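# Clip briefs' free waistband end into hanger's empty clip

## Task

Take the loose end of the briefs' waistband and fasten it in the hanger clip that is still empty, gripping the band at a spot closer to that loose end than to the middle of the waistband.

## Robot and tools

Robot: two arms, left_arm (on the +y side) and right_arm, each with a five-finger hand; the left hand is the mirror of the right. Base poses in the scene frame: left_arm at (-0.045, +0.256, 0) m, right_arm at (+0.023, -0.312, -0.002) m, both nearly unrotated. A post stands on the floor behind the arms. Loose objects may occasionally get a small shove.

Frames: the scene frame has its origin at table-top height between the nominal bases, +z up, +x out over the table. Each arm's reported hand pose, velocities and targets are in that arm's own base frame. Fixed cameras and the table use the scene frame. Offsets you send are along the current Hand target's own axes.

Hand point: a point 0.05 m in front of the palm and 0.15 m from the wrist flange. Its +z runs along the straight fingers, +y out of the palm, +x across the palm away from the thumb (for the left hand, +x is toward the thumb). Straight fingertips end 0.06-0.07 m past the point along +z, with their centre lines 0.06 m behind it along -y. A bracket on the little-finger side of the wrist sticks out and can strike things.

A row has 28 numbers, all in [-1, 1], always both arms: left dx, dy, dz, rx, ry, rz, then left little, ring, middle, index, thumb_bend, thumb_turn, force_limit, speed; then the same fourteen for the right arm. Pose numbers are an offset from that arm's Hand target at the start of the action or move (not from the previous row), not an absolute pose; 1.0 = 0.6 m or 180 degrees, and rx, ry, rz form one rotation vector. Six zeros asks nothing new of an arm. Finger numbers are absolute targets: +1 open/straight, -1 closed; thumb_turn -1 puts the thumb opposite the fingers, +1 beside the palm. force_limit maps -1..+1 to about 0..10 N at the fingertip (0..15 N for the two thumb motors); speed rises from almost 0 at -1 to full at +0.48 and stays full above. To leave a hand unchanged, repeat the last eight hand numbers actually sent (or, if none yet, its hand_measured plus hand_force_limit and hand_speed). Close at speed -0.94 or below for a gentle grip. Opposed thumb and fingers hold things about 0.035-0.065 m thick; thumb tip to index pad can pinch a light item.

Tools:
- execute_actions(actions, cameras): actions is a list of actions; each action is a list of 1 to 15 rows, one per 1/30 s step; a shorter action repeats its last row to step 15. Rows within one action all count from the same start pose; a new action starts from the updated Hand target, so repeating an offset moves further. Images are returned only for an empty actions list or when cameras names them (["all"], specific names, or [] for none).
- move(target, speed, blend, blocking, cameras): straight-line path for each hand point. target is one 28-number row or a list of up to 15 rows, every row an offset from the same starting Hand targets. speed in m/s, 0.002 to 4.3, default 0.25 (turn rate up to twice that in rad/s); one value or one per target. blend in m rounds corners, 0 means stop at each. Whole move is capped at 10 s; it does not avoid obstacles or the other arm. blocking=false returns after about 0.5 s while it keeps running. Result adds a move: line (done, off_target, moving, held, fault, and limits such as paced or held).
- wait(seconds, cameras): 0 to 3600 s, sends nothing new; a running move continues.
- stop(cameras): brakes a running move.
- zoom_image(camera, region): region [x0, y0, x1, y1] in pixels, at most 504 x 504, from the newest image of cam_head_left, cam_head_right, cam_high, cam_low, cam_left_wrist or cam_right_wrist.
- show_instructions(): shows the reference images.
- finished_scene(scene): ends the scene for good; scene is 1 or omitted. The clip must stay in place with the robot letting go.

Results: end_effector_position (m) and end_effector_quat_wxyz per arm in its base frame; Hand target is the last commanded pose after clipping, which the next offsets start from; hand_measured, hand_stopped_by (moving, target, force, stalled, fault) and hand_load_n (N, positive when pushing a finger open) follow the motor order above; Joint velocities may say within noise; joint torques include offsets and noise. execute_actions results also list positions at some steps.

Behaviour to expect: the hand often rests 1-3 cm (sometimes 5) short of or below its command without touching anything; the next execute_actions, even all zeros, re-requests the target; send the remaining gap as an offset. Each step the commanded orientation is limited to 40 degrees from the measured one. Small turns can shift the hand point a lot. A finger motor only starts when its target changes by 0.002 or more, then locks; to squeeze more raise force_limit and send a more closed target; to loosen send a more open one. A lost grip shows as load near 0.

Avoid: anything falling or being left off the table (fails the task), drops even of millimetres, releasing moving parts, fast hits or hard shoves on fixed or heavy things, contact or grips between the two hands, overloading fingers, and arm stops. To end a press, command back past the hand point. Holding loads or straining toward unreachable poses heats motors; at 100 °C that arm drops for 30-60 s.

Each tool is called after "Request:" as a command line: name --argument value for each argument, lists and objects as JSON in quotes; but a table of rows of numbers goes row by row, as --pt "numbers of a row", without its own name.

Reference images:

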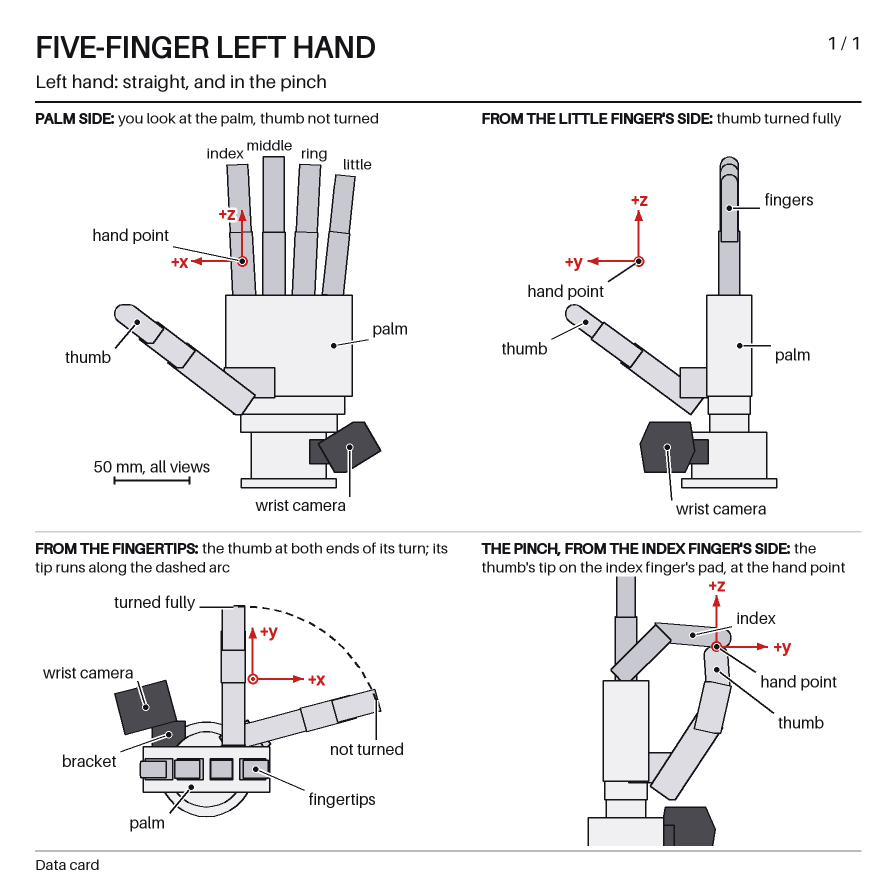

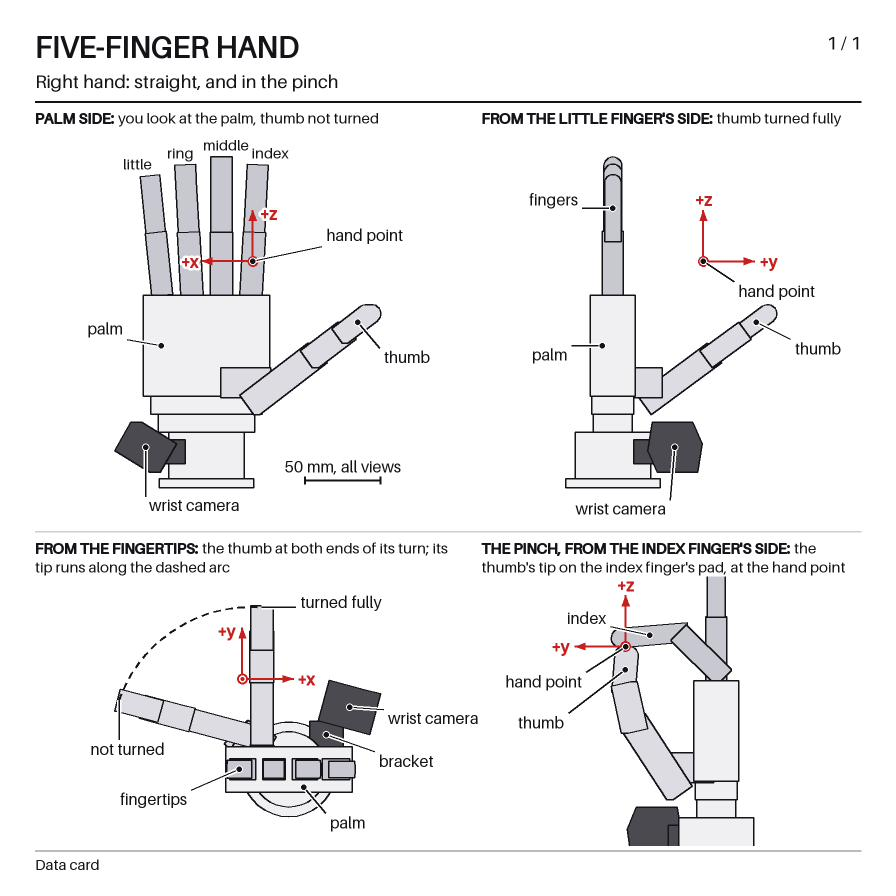

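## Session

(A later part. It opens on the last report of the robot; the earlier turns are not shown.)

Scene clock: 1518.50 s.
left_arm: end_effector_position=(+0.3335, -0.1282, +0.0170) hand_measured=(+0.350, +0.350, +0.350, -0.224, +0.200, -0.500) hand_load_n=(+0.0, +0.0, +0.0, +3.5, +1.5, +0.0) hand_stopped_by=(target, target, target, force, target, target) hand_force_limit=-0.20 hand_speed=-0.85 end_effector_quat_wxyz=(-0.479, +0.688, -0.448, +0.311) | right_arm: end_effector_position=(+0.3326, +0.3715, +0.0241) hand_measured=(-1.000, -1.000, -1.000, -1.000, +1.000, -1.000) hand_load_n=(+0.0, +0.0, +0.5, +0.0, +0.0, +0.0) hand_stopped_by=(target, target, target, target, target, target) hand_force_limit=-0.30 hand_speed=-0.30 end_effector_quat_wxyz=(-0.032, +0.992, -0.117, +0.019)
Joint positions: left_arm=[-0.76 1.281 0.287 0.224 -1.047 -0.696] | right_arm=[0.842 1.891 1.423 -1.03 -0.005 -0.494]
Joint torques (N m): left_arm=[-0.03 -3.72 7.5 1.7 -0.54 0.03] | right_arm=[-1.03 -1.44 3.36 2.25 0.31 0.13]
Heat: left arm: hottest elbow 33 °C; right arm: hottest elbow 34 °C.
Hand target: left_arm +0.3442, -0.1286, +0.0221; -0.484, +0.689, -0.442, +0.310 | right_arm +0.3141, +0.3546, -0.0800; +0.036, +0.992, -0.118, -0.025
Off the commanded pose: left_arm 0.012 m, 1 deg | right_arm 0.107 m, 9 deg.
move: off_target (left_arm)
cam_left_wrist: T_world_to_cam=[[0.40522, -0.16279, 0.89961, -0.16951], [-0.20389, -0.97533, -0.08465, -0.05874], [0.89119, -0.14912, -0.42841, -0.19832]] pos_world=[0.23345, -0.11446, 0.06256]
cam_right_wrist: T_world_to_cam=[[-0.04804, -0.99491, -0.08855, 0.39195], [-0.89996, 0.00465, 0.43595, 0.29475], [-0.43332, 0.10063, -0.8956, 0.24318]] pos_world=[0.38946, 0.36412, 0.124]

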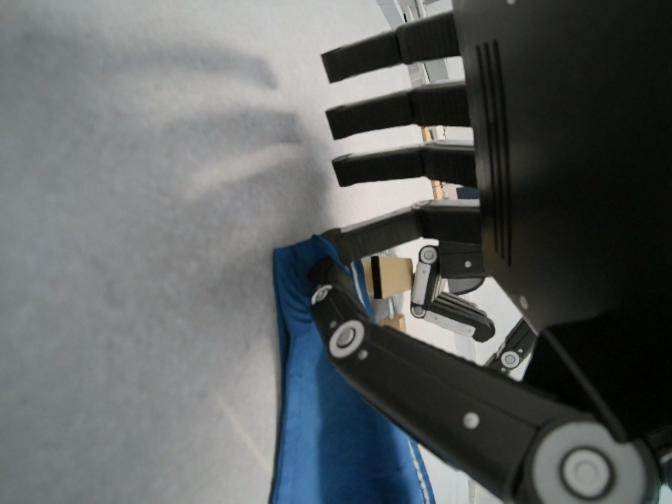

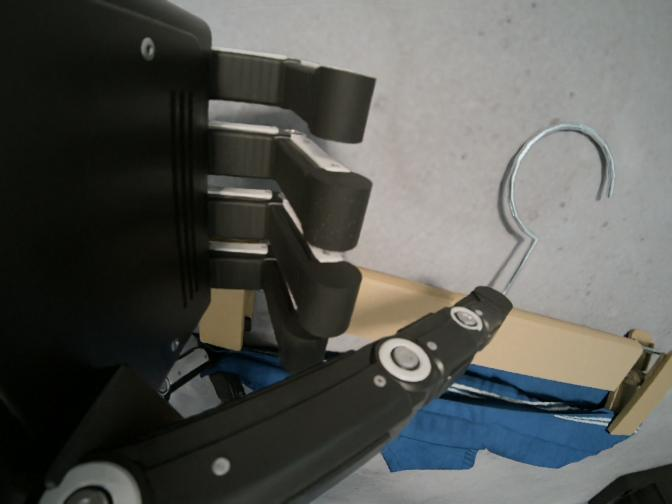

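Request:
execute_actions --actions '[[[0,0,0,0,0,0,0.35,0.35,0.35,-0.35,0.2,-0.5,-0.2,-0.85,0,0,0,0,0,0,-1,-1,-1,-1,1,-1,-0.3,-0.3]]]' --cameras '["cam_left_wrist","cam_right_wrist"]'

Request:
zoom_image --camera "cam_left_wrist" --region '[270, 210, 430, 350]'

Request:
zoom_image --camera "cam_right_wrist" --region '[180, 320, 320, 420]'

Scene clock: 1522.67 s.
left_arm: end_effector_position=(+0.3335, -0.1283, +0.0170) hand_measured=(+0.350, +0.350, +0.350, -0.224, +0.200, -0.500) hand_load_n=(+0.0, +0.0, +0.0, +3.5, +1.5, +0.0) hand_stopped_by=(target, target, target, force, target, target) hand_force_limit=-0.20 hand_speed=-0.85 end_effector_quat_wxyz=(-0.479, +0.688, -0.448, +0.310) | right_arm: end_effector_position=(+0.3326, +0.3715, +0.0241) hand_measured=(-1.000, -1.000, -1.000, -1.000, +1.000, -1.000) hand_load_n=(+0.0, +0.0, +0.0, +0.0, +0.0, +0.0) hand_stopped_by=(target, target, target, target, target, target) hand_force_limit=-0.30 hand_speed=-0.30 end_effector_quat_wxyz=(-0.032, +0.992, -0.117, +0.019)
Joint positions: left_arm=[-0.76 1.281 0.287 0.224 -1.047 -0.696] | right_arm=[0.842 1.891 1.423 -1.03 -0.005 -0.494]
Joint torques (N m): left_arm=[0.03 -3.72 7.49 1.72 -0.54 0.02] | right_arm=[-1.03 -1.08 3.32 2.28 0.3 0.13]
Heat: left arm: hottest elbow 33 °C; right arm: hottest elbow 34 °C.
Hand target: left_arm +0.3442, -0.1287, +0.0220; -0.484, +0.689, -0.442, +0.310 | right_arm +0.3141, +0.3546, -0.0800; +0.036, +0.992, -0.118, -0.025
Off the commanded pose: left_arm 0.012 m, 1 deg | right_arm 0.107 m, 9 deg.
Step readings (end_effector_position of left_arm | right_arm):
0: (+0.3335, -0.1282, +0.0170) | (+0.3326, +0.3715, +0.0241)
1: (+0.3335, -0.1282, +0.0170) | (+0.3326, +0.3715, +0.0241)
2: (+0.3335, -0.1282, +0.0170) | (+0.3326, +0.3715, +0.0241)
4: (+0.3335, -0.1283, +0.0170) | (+0.3326, +0.3715, +0.0241)
8: (+0.3335, -0.1283, +0.0170) | (+0.3326, +0.3715, +0.0241)
15: (+0.3335, -0.1283, +0.0170) | (+0.3326, +0.3715, +0.0241)
cam_left_wrist: T_world_to_cam=[[0.40555, -0.16337, 0.89936, -0.16964], [-0.20444, -0.97518, -0.08496, -0.05858], [0.89092, -0.14941, -0.42889, -0.19826]] pos_world=[0.23345, -0.11446, 0.06256]
cam_right_wrist: T_world_to_cam=[[-0.04804, -0.99491, -0.08855, 0.39195], [-0.89996, 0.00465, 0.43595, 0.29475], [-0.43332, 0.10063, -0.8956, 0.24318]] pos_world=[0.38946, 0.36412, 0.124]

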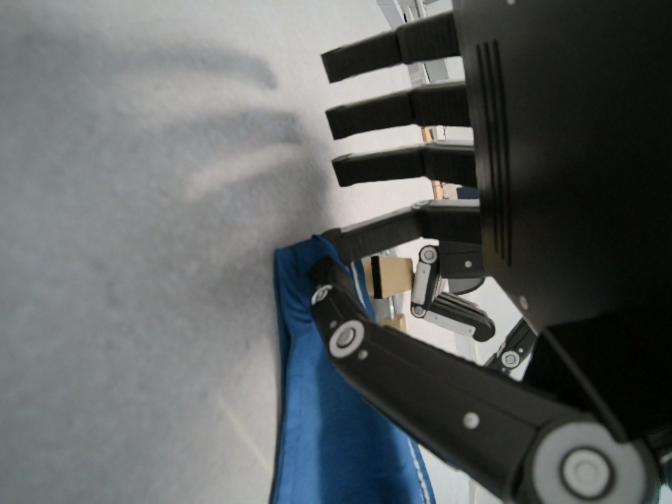

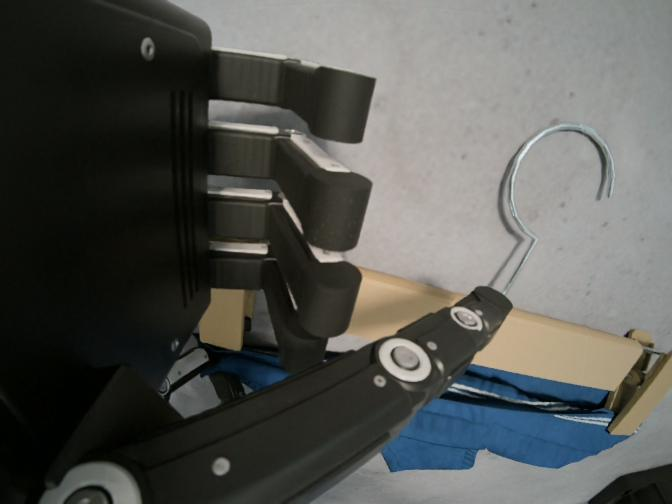

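Scaled by 3.150 from the camera's image (finer frame: 960x720).

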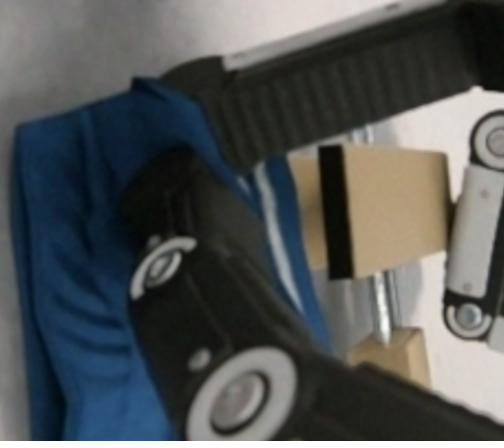

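Scaled by 3.600 from the camera's image (finer frame: 960x720).

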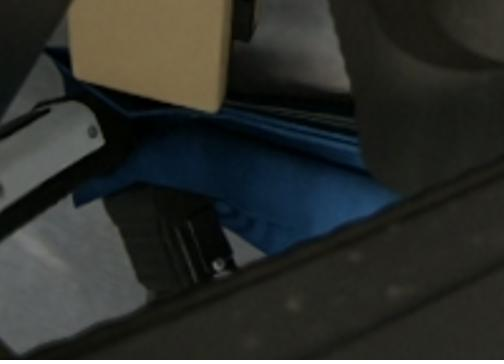

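Request:
move --target '[0.00411,-0.0074,0.0015,0,0,0,0.35,0.35,0.35,-0.35,0.2,-0.5,-0.2,-0.85,0,0,0,0,0,0,-1,-1,-1,-1,1,-1,-0.3,-0.3]' --speed 0.03 --cameras '["cam_left_wrist","cam_right_wrist"]'

Request:
zoom_image --camera "cam_right_wrist" --region '[180, 320, 320, 420]'

Request:
zoom_image --camera "cam_left_wrist" --region '[270, 210, 430, 350]'

Scene clock: 1531.40 s.
left_arm: end_effector_position=(+0.3358, -0.1286, +0.0184) hand_measured=(+0.350, +0.350, +0.350, -0.224, +0.200, -0.500) hand_load_n=(+0.0, +0.0, -0.5, +3.5, +1.5, +0.0) hand_stopped_by=(target, target, target, force, target, target) hand_force_limit=-0.20 hand_speed=-0.85 end_effector_quat_wxyz=(-0.480, +0.687, -0.449, +0.310) | right_arm: end_effector_position=(+0.3326, +0.3715, +0.0241) hand_measured=(-1.000, -1.000, -1.000, -1.000, +1.000, -1.000) hand_load_n=(+0.0, +0.0, +0.0, +0.0, +0.0, +0.0) hand_stopped_by=(target, target, target, target, target, target) hand_force_limit=-0.30 hand_speed=-0.30 end_effector_quat_wxyz=(-0.032, +0.992, -0.117, +0.019)
Joint positions: left_arm=[-0.754 1.281 0.293 0.224 -1.044 -0.686] | right_arm=[0.842 1.891 1.423 -1.03 -0.005 -0.494]
Joint torques (N m): left_arm=[-0.03 -4.42 7.9 1.25 -0.56 -0.01] | right_arm=[-1.08 -1.2 3.33 2.3 0.31 0.12]
Heat: left arm: hottest elbow 34 °C; right arm: hottest elbow 34 °C.
Hand target: left_arm +0.3473, -0.1297, +0.0258; -0.484, +0.689, -0.442, +0.310 | right_arm +0.3141, +0.3546, -0.0800; +0.036, +0.992, -0.118, -0.025
Off the commanded pose: left_arm 0.014 m, 1 deg | right_arm 0.107 m, 9 deg.
move: off_target (left_arm)
cam_left_wrist: T_world_to_cam=[[0.4064, -0.16552, 0.89858, -0.1724], [-0.20492, -0.97491, -0.0869, -0.05798], [0.89042, -0.14882, -0.43012, -0.19953]] pos_world=[0.23585, -0.11476, 0.06406]
cam_right_wrist: T_world_to_cam=[[-0.04804, -0.99491, -0.08855, 0.39195], [-0.89996, 0.00465, 0.43595, 0.29475], [-0.43332, 0.10063, -0.8956, 0.24318]] pos_world=[0.38946, 0.36412, 0.124]

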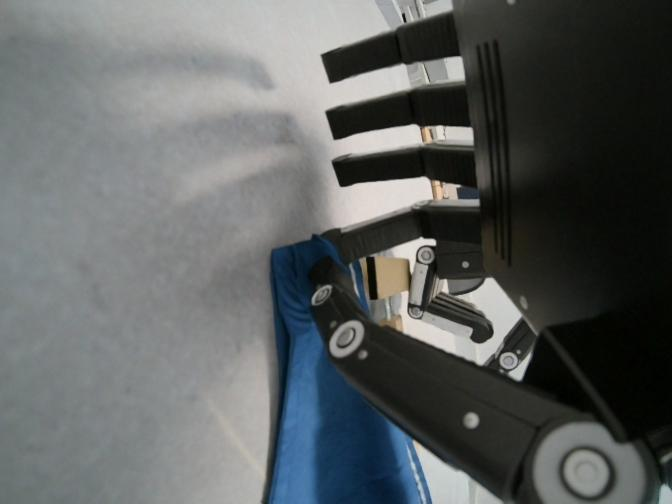

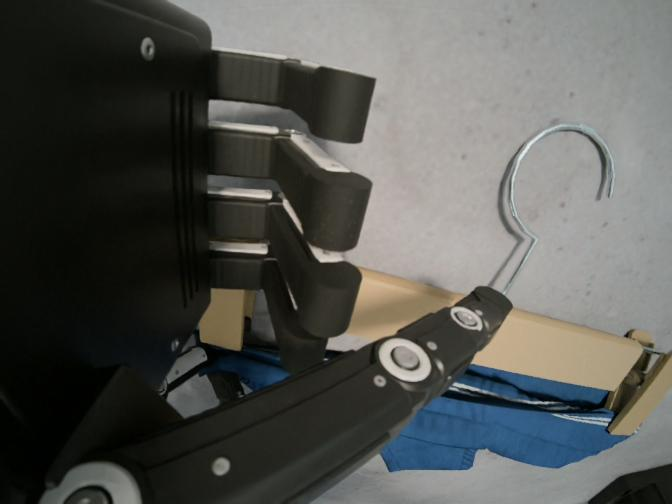

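Scaled by 3.600 from the camera's image (finer frame: 960x720).

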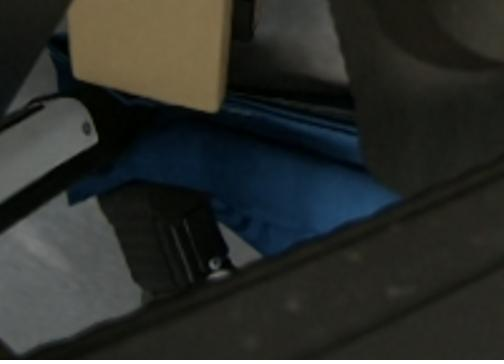

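Scaled by 3.150 from the camera's image (finer frame: 960x720).

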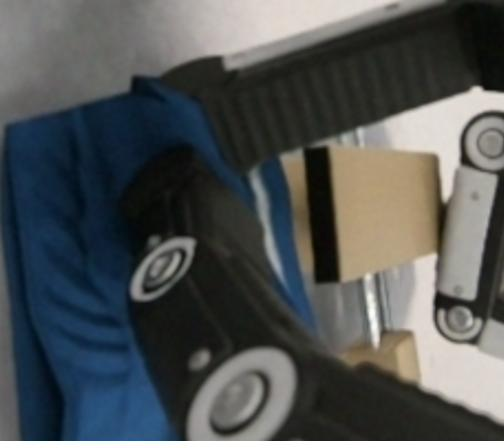

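Request:
move --target '[0.00514,-0.00236,0.0059,0,0,0,0.35,0.35,0.35,-0.35,0.2,-0.5,-0.2,-0.85,0,0,0,0,0,0,-1,-1,-1,-1,1,-1,-0.3,-0.3]' --speed 0.03 --cameras '["cam_left_wrist","cam_right_wrist"]'

Request:
zoom_image --camera "cam_right_wrist" --region '[180, 320, 320, 420]'

Request:
zoom_image --camera "cam_left_wrist" --region '[270, 210, 430, 350]'

Scene clock: 1537.27 s.
left_arm: end_effector_position=(+0.3391, -0.1290, +0.0186) hand_measured=(+0.350, +0.350, +0.350, -0.224, +0.200, -0.500) hand_load_n=(+0.0, +0.0, +0.0, +3.5, +1.5, +0.0) hand_stopped_by=(target, target, target, force, target, target) hand_force_limit=-0.20 hand_speed=-0.85 end_effector_quat_wxyz=(-0.480, +0.687, -0.451, +0.307) | right_arm: end_effector_position=(+0.3326, +0.3715, +0.0241) hand_measured=(-1.000, -1.000, -1.000, -1.000, +1.000, -1.000) hand_load_n=(+0.0, +0.0, +0.0, +0.0, +0.0, +0.5) hand_stopped_by=(target, target, target, target, target, target) hand_force_limit=-0.30 hand_speed=-0.30 end_effector_quat_wxyz=(-0.032, +0.992, -0.117, +0.019)
Joint positions: left_arm=[-0.746 1.288 0.302 0.224 -1.037 -0.675] | right_arm=[0.842 1.891 1.423 -1.03 -0.005 -0.494]
Joint torques (N m): left_arm=[-0.03 -4.01 7.91 1.81 -0.55 0] | right_arm=[-0.91 -1.32 3.34 2.24 0.31 0.12]
Heat: left arm: hottest elbow 34 °C; right arm: hottest elbow 34 °C.
Hand target: left_arm +0.3520, -0.1310, +0.0259; -0.484, +0.689, -0.442, +0.310 | right_arm +0.3141, +0.3546, -0.0800; +0.036, +0.992, -0.118, -0.025
Off the commanded pose: left_arm 0.015 m, 1 deg | right_arm 0.107 m, 9 deg.
move: off_target (left_arm)
cam_left_wrist: T_world_to_cam=[[0.41142, -0.16973, 0.8955, -0.17626], [-0.20556, -0.97447, -0.09026, -0.05742], [0.88796, -0.14694, -0.43581, -0.20128]] pos_world=[0.23944, -0.11545, 0.06494]
cam_right_wrist: T_world_to_cam=[[-0.04804, -0.99491, -0.08855, 0.39195], [-0.89996, 0.00465, 0.43595, 0.29475], [-0.43332, 0.10063, -0.8956, 0.24318]] pos_world=[0.38946, 0.36412, 0.124]

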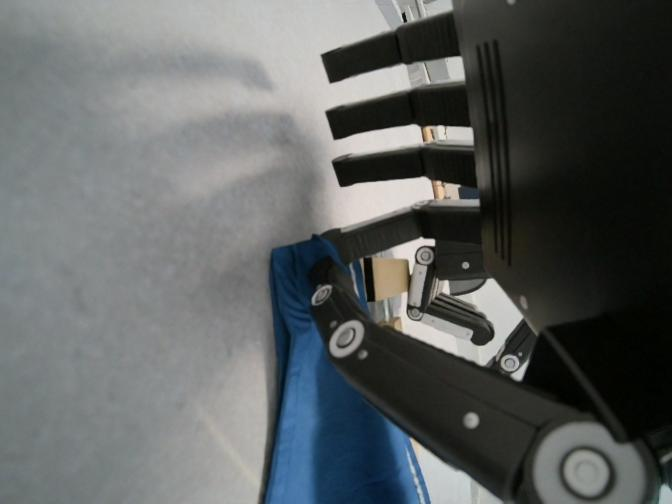

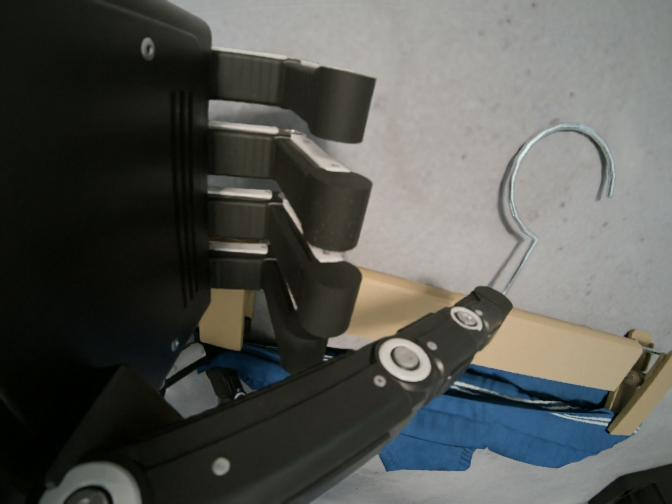

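Scaled by 3.600 from the camera's image (finer frame: 960x720).

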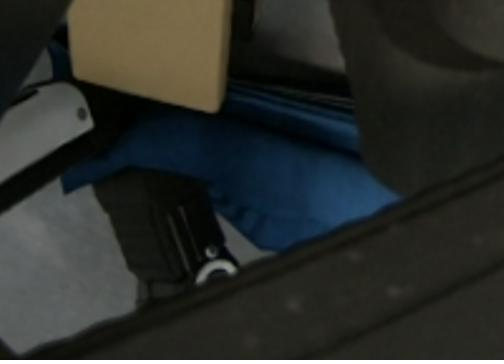

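Scaled by 3.150 from the camera's image (finer frame: 960x720).

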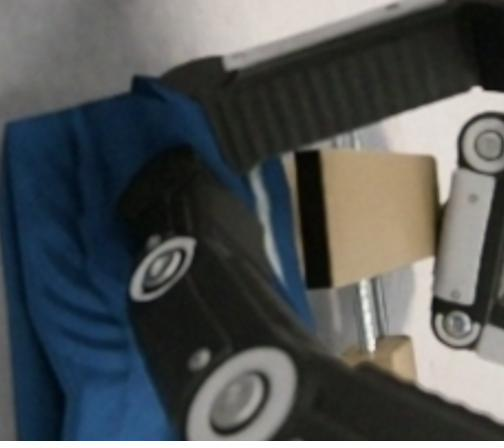

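Request:
move --target '[0.00822,-0.0036,0.00989,0,0,0,0.35,0.35,0.35,-0.35,0.2,-0.5,-0.2,-0.85,0,0,0,0,0,0,-1,-1,-1,-1,1,-1,-0.3,-0.3]' --speed 0.03 --cameras '["cam_left_wrist","cam_right_wrist"]'

Request:
zoom_image --camera "cam_right_wrist" --region '[180, 320, 320, 420]'

Request:
zoom_image --camera "cam_left_wrist" --region '[270, 210, 430, 350]'

Scene clock: 1559.37 s.
left_arm: end_effector_position=(+0.3462, -0.1305, +0.0182) hand_measured=(+0.350, +0.350, +0.350, -0.224, +0.200, -0.500) hand_load_n=(+0.0, +0.0, +0.0, +3.5, +1.5, +0.0) hand_stopped_by=(target, target, target, force, target, target) hand_force_limit=-0.20 hand_speed=-0.85 end_effector_quat_wxyz=(-0.480, +0.687, -0.452, +0.305) | right_arm: end_effector_position=(+0.3326, +0.3715, +0.0241) hand_measured=(-1.000, -1.000, -1.000, -1.000, +1.000, -1.000) hand_load_n=(+0.5, +0.0, +0.0, +0.0, +0.0, +0.0) hand_stopped_by=(target, target, target, target, target, target) hand_force_limit=-0.30 hand_speed=-0.30 end_effector_quat_wxyz=(-0.032, +0.992, -0.117, +0.019)
Joint positions: left_arm=[-0.731 1.31 0.317 0.244 -1.026 -0.656] | right_arm=[0.842 1.891 1.423 -1.03 -0.005 -0.494]
Joint torques (N m): left_arm=[0.03 -4.31 7.92 1.92 -0.53 -0.01] | right_arm=[-0.91 -1.38 3.38 2.18 0.3 0.14]
Heat: left arm: hottest elbow 34 °C; right arm: hottest elbow 34 °C.
Hand target: left_arm +0.3599, -0.1329, +0.0260; -0.484, +0.689, -0.442, +0.310 | right_arm +0.3141, +0.3546, -0.0800; +0.036, +0.992, -0.118, -0.025
Off the commanded pose: left_arm 0.016 m, 1 deg | right_arm 0.107 m, 9 deg.
move: off_target (left_arm)
cam_left_wrist: T_world_to_cam=[[0.4139, -0.17191, 0.89394, -0.18016], [-0.20587, -0.97424, -0.09203, -0.05729], [0.88674, -0.14595, -0.43863, -0.20735]] pos_world=[0.24664, -0.11705, 0.06482]
cam_right_wrist: T_world_to_cam=[[-0.04804, -0.99491, -0.08855, 0.39195], [-0.89996, 0.00465, 0.43595, 0.29475], [-0.43332, 0.10063, -0.8956, 0.24318]] pos_world=[0.38946, 0.36412, 0.124]

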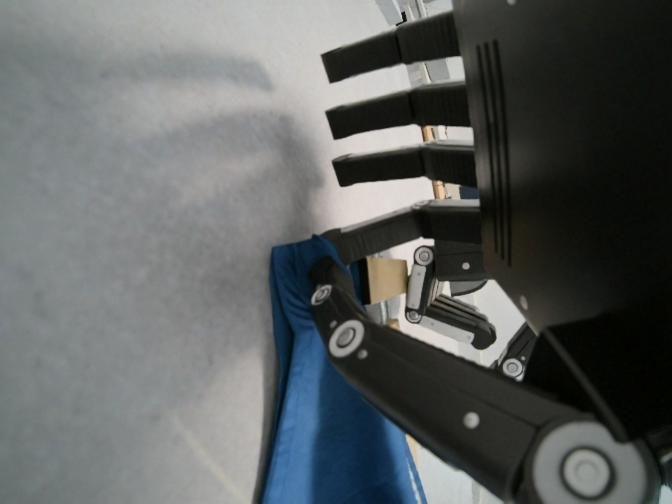

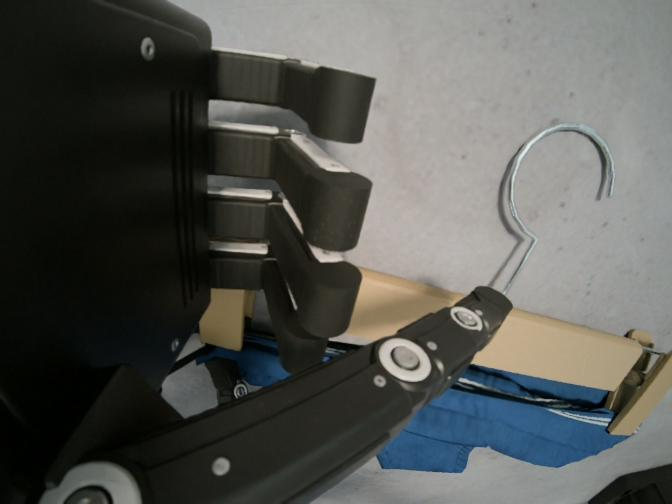

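Scaled by 3.600 from the camera's image (finer frame: 960x720).

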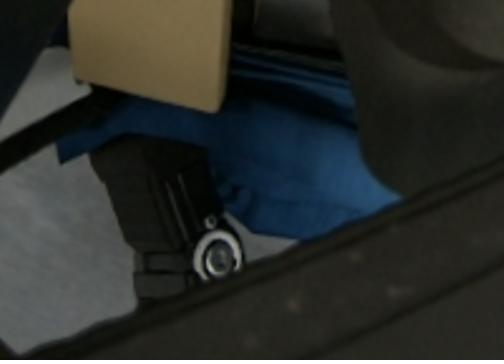

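Scaled by 3.150 from the camera's image (finer frame: 960x720).

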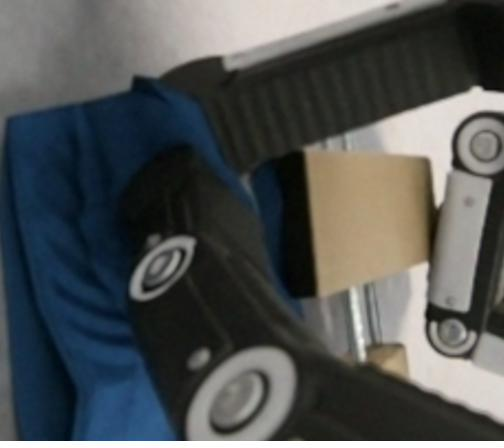

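Request:
move --target '[0.00514,-0.00236,0.0059,0,0,0,0.35,0.35,0.35,-0.35,0.2,-0.5,-0.2,-0.85,0,0,0,0,0,0,-1,-1,-1,-1,1,-1,-0.3,-0.3]' --speed 0.03 --cameras '["cam_left_wrist","cam_right_wrist"]'

Request:
zoom_image --camera "cam_right_wrist" --region '[180, 320, 320, 420]'

Request:
zoom_image --camera "cam_left_wrist" --region '[270, 210, 430, 350]'

Scene clock: 1567.57 s.
left_arm: end_effector_position=(+0.3502, -0.1312, +0.0180) hand_measured=(+0.350, +0.350, +0.350, -0.224, +0.200, -0.500) hand_load_n=(+0.0, +0.0, +0.0, +3.5, +2.0, +0.0) hand_stopped_by=(target, target, target, force, target, target) hand_force_limit=-0.20 hand_speed=-0.85 end_effector_quat_wxyz=(-0.481, +0.686, -0.453, +0.304) | right_arm: end_effector_position=(+0.3326, +0.3715, +0.0241) hand_measured=(-1.000, -1.000, -1.000, -1.000, +1.000, -1.000) hand_load_n=(+0.0, +0.0, +0.0, +0.0, +0.0, +0.0) hand_stopped_by=(target, target, target, target, target, target) hand_force_limit=-0.30 hand_speed=-0.30 end_effector_quat_wxyz=(-0.032, +0.992, -0.117, +0.019)
Joint positions: left_arm=[-0.723 1.322 0.325 0.255 -1.021 -0.644] | right_arm=[0.842 1.891 1.423 -1.03 -0.005 -0.494]
Joint torques (N m): left_arm=[-0.03 -4.42 8.02 1.98 -0.5 -0.03] | right_arm=[-1.08 -1.14 3.4 2.25 0.31 0.14]
Heat: left arm: hottest elbow 34 °C; right arm: hottest elbow 34 °C.
Hand target: left_arm +0.3647, -0.1341, +0.0262; -0.484, +0.689, -0.442, +0.310 | right_arm +0.3141, +0.3546, -0.0800; +0.036, +0.992, -0.118, -0.025
Off the commanded pose: left_arm 0.017 m, 2 deg | right_arm 0.107 m, 9 deg.
move: off_target (left_arm)
cam_left_wrist: T_world_to_cam=[[0.41551, -0.17457, 0.89268, -0.18262], [-0.20615, -0.97395, -0.09451, -0.05696], [0.88592, -0.14475, -0.44067, -0.21063]] pos_world=[0.25074, -0.11784, 0.06482]
cam_right_wrist: T_world_to_cam=[[-0.04804, -0.99491, -0.08855, 0.39195], [-0.89996, 0.00465, 0.43595, 0.29475], [-0.43332, 0.10063, -0.8956, 0.24318]] pos_world=[0.38946, 0.36412, 0.124]

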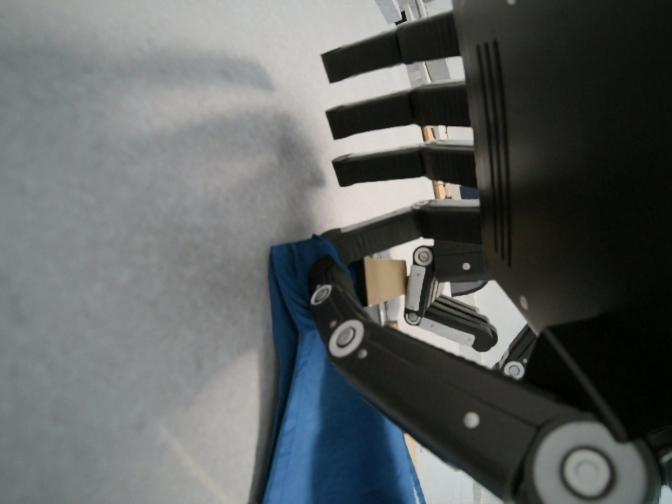

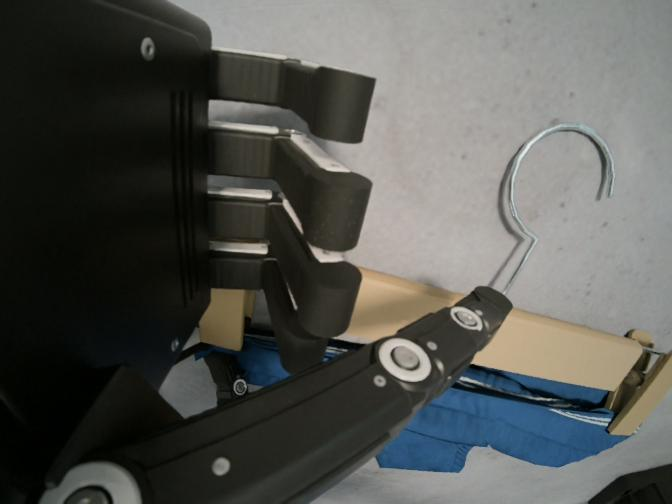

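Scaled by 3.600 from the camera's image (finer frame: 960x720).

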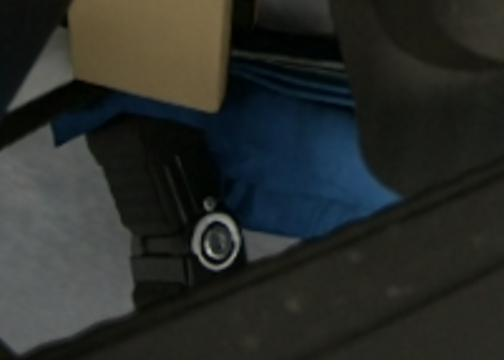

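Scaled by 3.150 from the camera's image (finer frame: 960x720).

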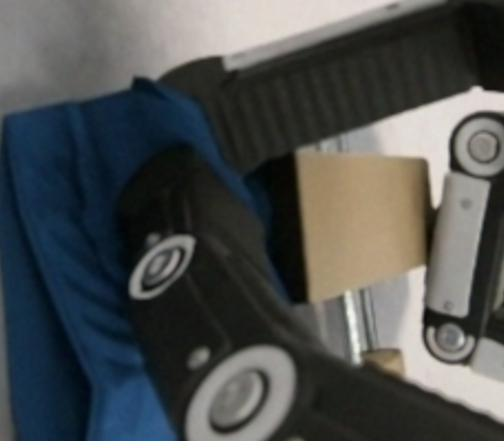

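Request:
move --target '[0,0,0,0,0,0,0.35,0.35,0.35,-0.35,0.2,-0.5,-0.2,-0.85,-0.00343,0.00644,-0.083,0,0,0,-1,-1,-1,-1,1,-1,-0.3,-0.3]' --speed 0.04 --cameras '["cam_left_wrist","cam_right_wrist"]'

Request:
zoom_image --camera "cam_right_wrist" --region '[180, 320, 320, 420]'

Request:
zoom_image --camera "cam_left_wrist" --region '[270, 210, 430, 350]'

Scene clock: 1579.87 s.
left_arm: end_effector_position=(+0.3503, -0.1304, +0.0177) hand_measured=(+0.350, +0.350, +0.350, -0.224, +0.200, -0.500) hand_load_n=(+0.0, +0.0, +0.0, +3.0, +1.5, +0.0) hand_stopped_by=(target, target, target, force, target, target) hand_force_limit=-0.20 hand_speed=-0.85 end_effector_quat_wxyz=(-0.481, +0.686, -0.453, +0.303) | right_arm: end_effector_position=(+0.3321, +0.3722, +0.0334) hand_measured=(-1.000, -1.000, -1.000, -1.000, +1.000, -1.000) hand_load_n=(+0.0, +0.0, +0.0, +0.0, -0.5, +0.0) hand_stopped_by=(target, target, target, target, target, target) hand_force_limit=-0.30 hand_speed=-0.30 end_effector_quat_wxyz=(-0.024, +0.993, -0.117, +0.013)
Joint positions: left_arm=[-0.721 1.323 0.325 0.255 -1.021 -0.642] | right_arm=[0.843 1.894 1.452 -1.075 -0.007 -0.493]
Joint torques (N m): left_arm=[-0.15 -4.48 8.01 2.02 -0.5 -0.06] | right_arm=[-1.08 -4.66 5.39 0.06 0.35 0.12]
Heat: left arm: hottest elbow 34 °C; right arm: hottest elbow 34 °C.
Hand target: left_arm +0.3647, -0.1341, +0.0263; -0.484, +0.689, -0.442, +0.310 | right_arm +0.3141, +0.3545, -0.0300; +0.036, +0.992, -0.118, -0.025
Off the commanded pose: left_arm 0.017 m, 2 deg | right_arm 0.068 m, 8 deg.
move: off_target (right_arm)
cam_left_wrist: T_world_to_cam=[[0.41674, -0.17603, 0.89182, -0.18292], [-0.20522, -0.97396, -0.09634, -0.05645], [0.88556, -0.14287, -0.44201, -0.21036]] pos_world=[0.25094, -0.11724, 0.06471]
cam_right_wrist: T_world_to_cam=[[-0.04904, -0.99598, -0.07496, 0.39364], [-0.89372, 0.01025, 0.44851, 0.28566], [-0.44594, 0.08899, -0.89063, 0.2596]] pos_world=[0.39038, 0.36603, 0.1326]

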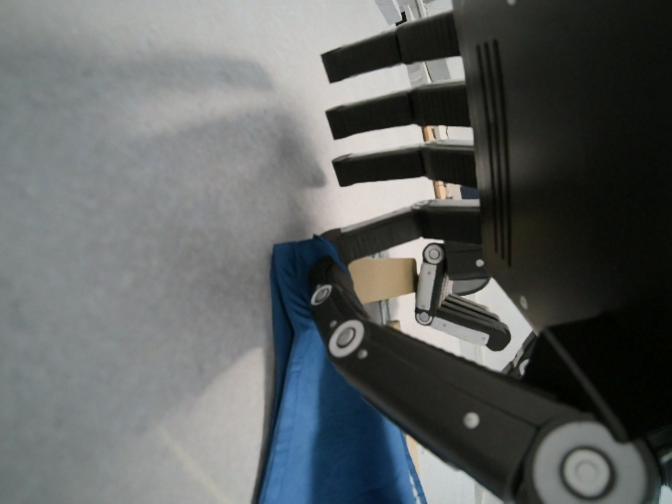

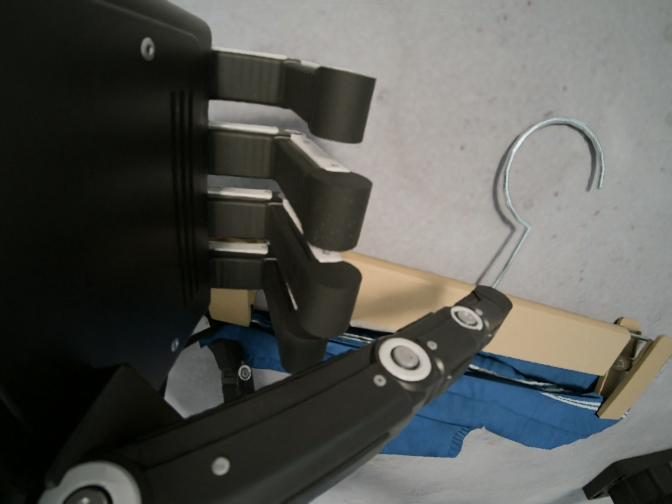

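Scaled by 3.600 from the camera's image (finer frame: 960x720).

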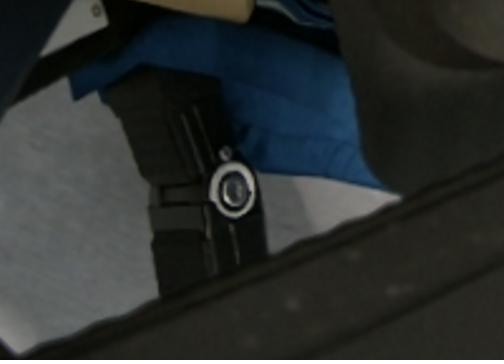

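Scaled by 3.150 from the camera's image (finer frame: 960x720).

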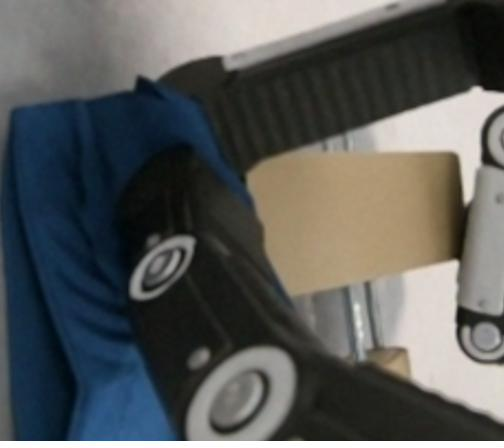

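Request:
move --target '[0,0,0,0,0,0,0.35,0.35,0.35,-0.35,0.2,-0.5,-0.2,-0.85,-0.0055,0.0103,-0.1328,0,0,0,-1,-1,-1,-1,1,-1,-0.3,-0.3]' --speed 0.05 --cameras '["cam_left_wrist","cam_right_wrist","cam_head_left"]'

Request:
zoom_image --camera "cam_right_wrist" --region '[180, 280, 320, 380]'

Request:
zoom_image --camera "cam_left_wrist" --region '[270, 210, 430, 350]'

Scene clock: 1585.10 s.
left_arm: end_effector_position=(+0.3505, -0.1297, +0.0177) hand_measured=(+0.350, +0.350, +0.350, -0.224, +0.200, -0.500) hand_load_n=(-0.5, +0.0, +0.0, +3.5, +1.5, +0.0) hand_stopped_by=(target, target, target, force, target, target) hand_force_limit=-0.20 hand_speed=-0.85 end_effector_quat_wxyz=(-0.482, +0.687, -0.453, +0.302) | right_arm: end_effector_position=(+0.3075, +0.3422, +0.0415) hand_measured=(-1.000, -1.000, -1.000, -1.000, +1.000, -1.000) hand_load_n=(+0.0, +0.0, +0.0, +0.0, -0.5, +0.0) hand_stopped_by=(target, target, target, target, target, target) hand_force_limit=-0.30 hand_speed=-0.30 end_effector_quat_wxyz=(+0.046, +0.992, -0.117, -0.031)
Joint positions: left_arm=[-0.719 1.323 0.325 0.255 -1.021 -0.641] | right_arm=[0.843 1.912 1.467 -1.238 0.002 -0.492]
Joint torques (N m): left_arm=[-0.26 -4.48 8.02 2.02 -0.5 -0.06] | right_arm=[-1.08 -11.93 10.3 -0.5 0.03 0.13]
Heat: left arm: hottest elbow 34 °C; right arm: hottest elbow 34 °C.
Hand target: left_arm +0.3647, -0.1341, +0.0263; -0.484, +0.689, -0.442, +0.310 | right_arm +0.3140, +0.3545, +0.0500; +0.036, +0.992, -0.118, -0.025
Off the commanded pose: left_arm 0.017 m, 2 deg | right_arm 0.016 m, 1 deg.
move: off_target (right_arm)
cam_left_wrist: T_world_to_cam=[[0.41725, -0.17593, 0.8916, -0.18302], [-0.2036, -0.97424, -0.09696, -0.05632], [0.88569, -0.14107, -0.44233, -0.21027]] pos_world=[0.25114, -0.11673, 0.06471]
cam_right_wrist: T_world_to_cam=[[-0.05072, -0.99689, 0.06024, 0.35844], [-0.84214, 0.07511, 0.534, 0.21867], [-0.53687, -0.02365, -0.84333, 0.32305]] pos_world=[0.37577, 0.34854, 0.13408]
Images, in order (width x height): cam_head_left 504x504, cam_left_wrist 672x504, cam_right_wrist 672x504.

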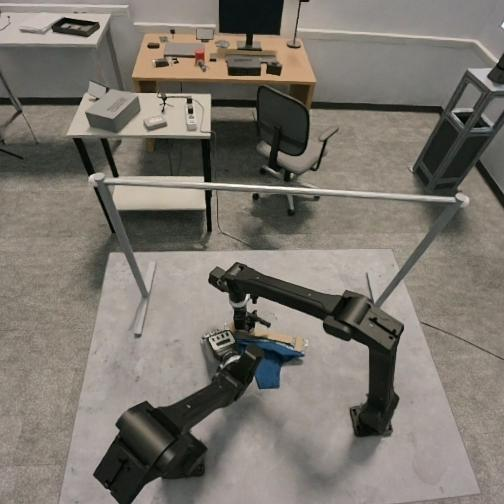

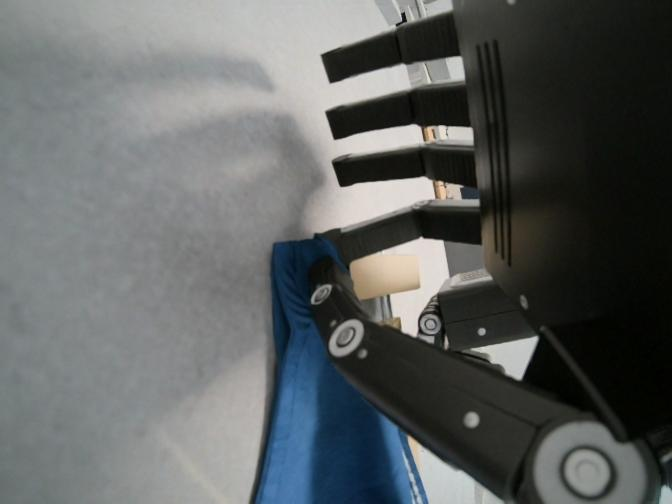

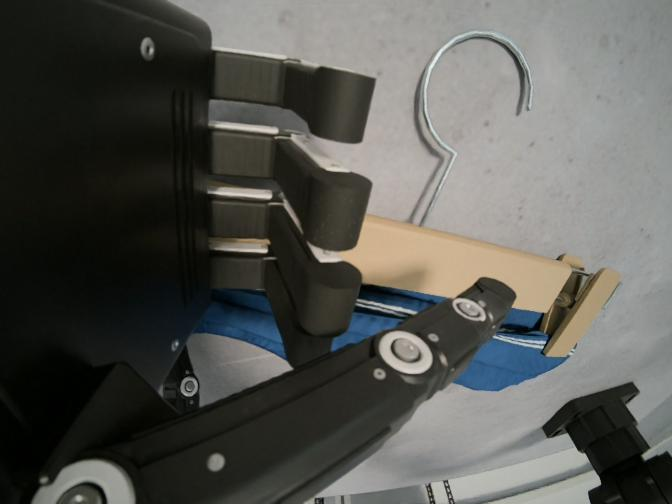

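Scaled by 3.600 from the camera's image (finer frame: 960x720).

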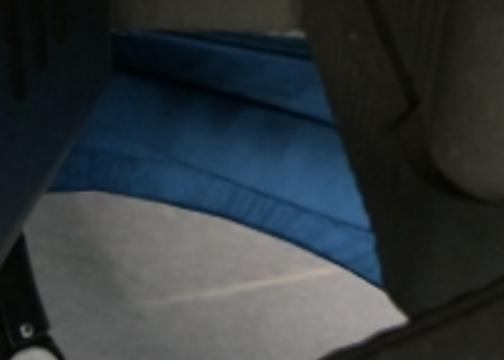

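Scaled by 3.150 from the camera's image (finer frame: 960x720).

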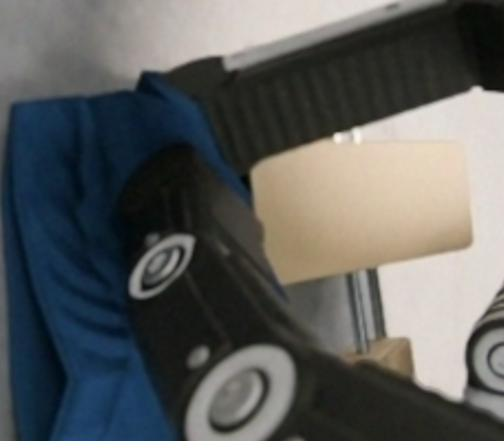

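Request:
move --target '[0,0,0,0,0,0,0.35,0.35,0.35,-0.35,0.2,-0.5,-0.2,-0.85,-0.0069,0.0129,-0.166,0,0,0,-1,-1,-1,-1,1,-1,-0.3,-0.3]' --speed 0.08 --cameras '["cam_left_wrist","cam_right_wrist","cam_head_left","cam_high"]'

Request:
zoom_image --camera "cam_right_wrist" --region '[180, 280, 320, 380]'

Request:
zoom_image --camera "cam_high" --region '[130, 160, 280, 290]'

Scene clock: 1592.93 s.
left_arm: end_effector_position=(+0.3505, -0.1297, +0.0177) hand_measured=(+0.350, +0.350, +0.350, -0.224, +0.200, -0.500) hand_load_n=(+0.0, +0.0, +0.0, +3.5, +1.5, +0.0) hand_stopped_by=(target, target, target, force, target, target) hand_force_limit=-0.20 hand_speed=-0.85 end_effector_quat_wxyz=(-0.482, +0.687, -0.453, +0.302) | right_arm: end_effector_position=(+0.3090, +0.3439, +0.1351) hand_measured=(-1.000, -1.000, -1.000, -1.000, +1.000, -1.000) hand_load_n=(+0.0, +0.0, +0.0, +0.0, +0.0, +0.0) hand_stopped_by=(target, target, target, target, target, target) hand_force_limit=-0.30 hand_speed=-0.30 end_effector_quat_wxyz=(+0.052, +0.991, -0.117, -0.035)
Joint positions: left_arm=[-0.719 1.323 0.325 0.255 -1.021 -0.641] | right_arm=[0.843 1.846 1.625 -1.475 0.002 -0.492]
Joint torques (N m): left_arm=[-0.26 -4.42 8.01 2.02 -0.5 -0.06] | right_arm=[-0.97 -11.87 11.04 -0.51 0.02 0.11]
Heat: left arm: hottest elbow 34 °C; right arm: hottest elbow 35 °C.
Hand target: left_arm +0.3647, -0.1341, +0.0263; -0.484, +0.689, -0.442, +0.310 | right_arm +0.3140, +0.3545, +0.1500; +0.036, +0.992, -0.118, -0.025
Off the commanded pose: left_arm 0.017 m, 2 deg | right_arm 0.019 m, 2 deg.
move: off_target (right_arm)
cam_left_wrist: T_world_to_cam=[[0.41725, -0.17593, 0.8916, -0.18302], [-0.2036, -0.97424, -0.09696, -0.05632], [0.88569, -0.14107, -0.44233, -0.21027]] pos_world=[0.25114, -0.11673, 0.06471]
cam_right_wrist: T_world_to_cam=[[-0.0502, -0.99628, 0.06998, 0.35284], [-0.83765, 0.08016, 0.54029, 0.16592], [-0.54389, -0.03149, -0.83857, 0.40702]] pos_world=[0.37808, 0.35105, 0.22698]
Images, in order (width x height): cam_head_left 504x504, cam_high 504x504, cam_left_wrist 672x504, cam_right_wrist 672x504.

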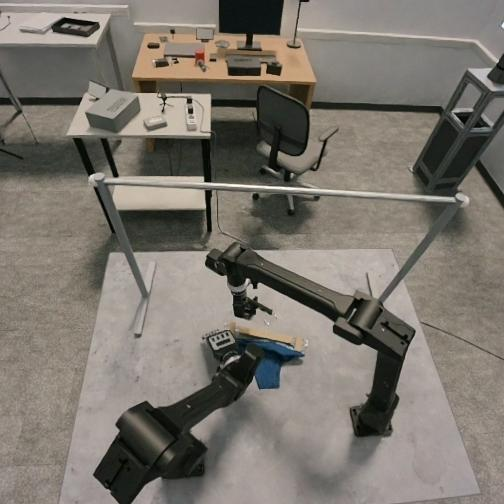

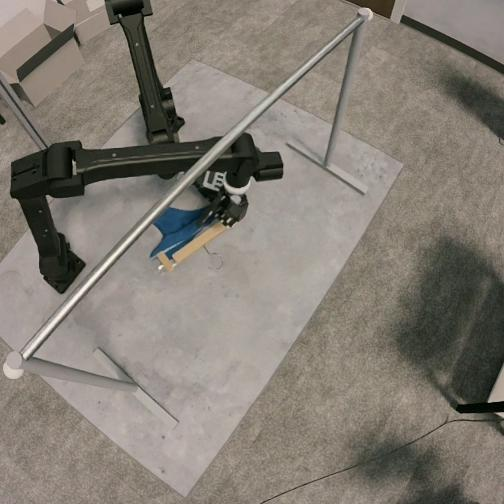

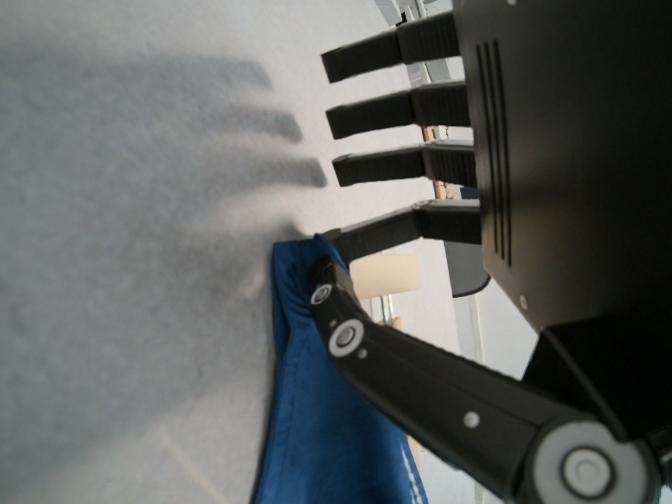

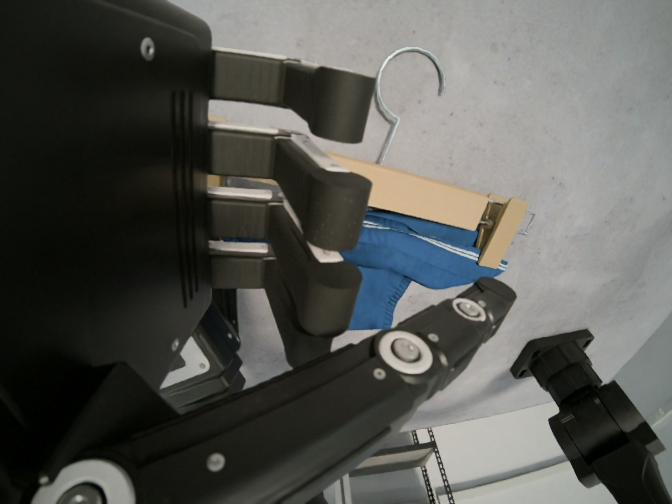

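Scaled by 3.600 from the camera's image (finer frame: 960x720).

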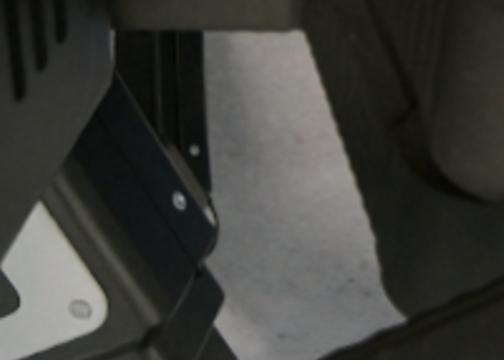

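Scaled by 3.360 from the camera's image (finer frame: 720x720).

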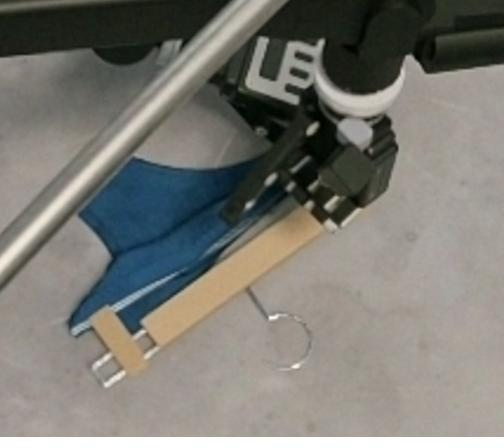

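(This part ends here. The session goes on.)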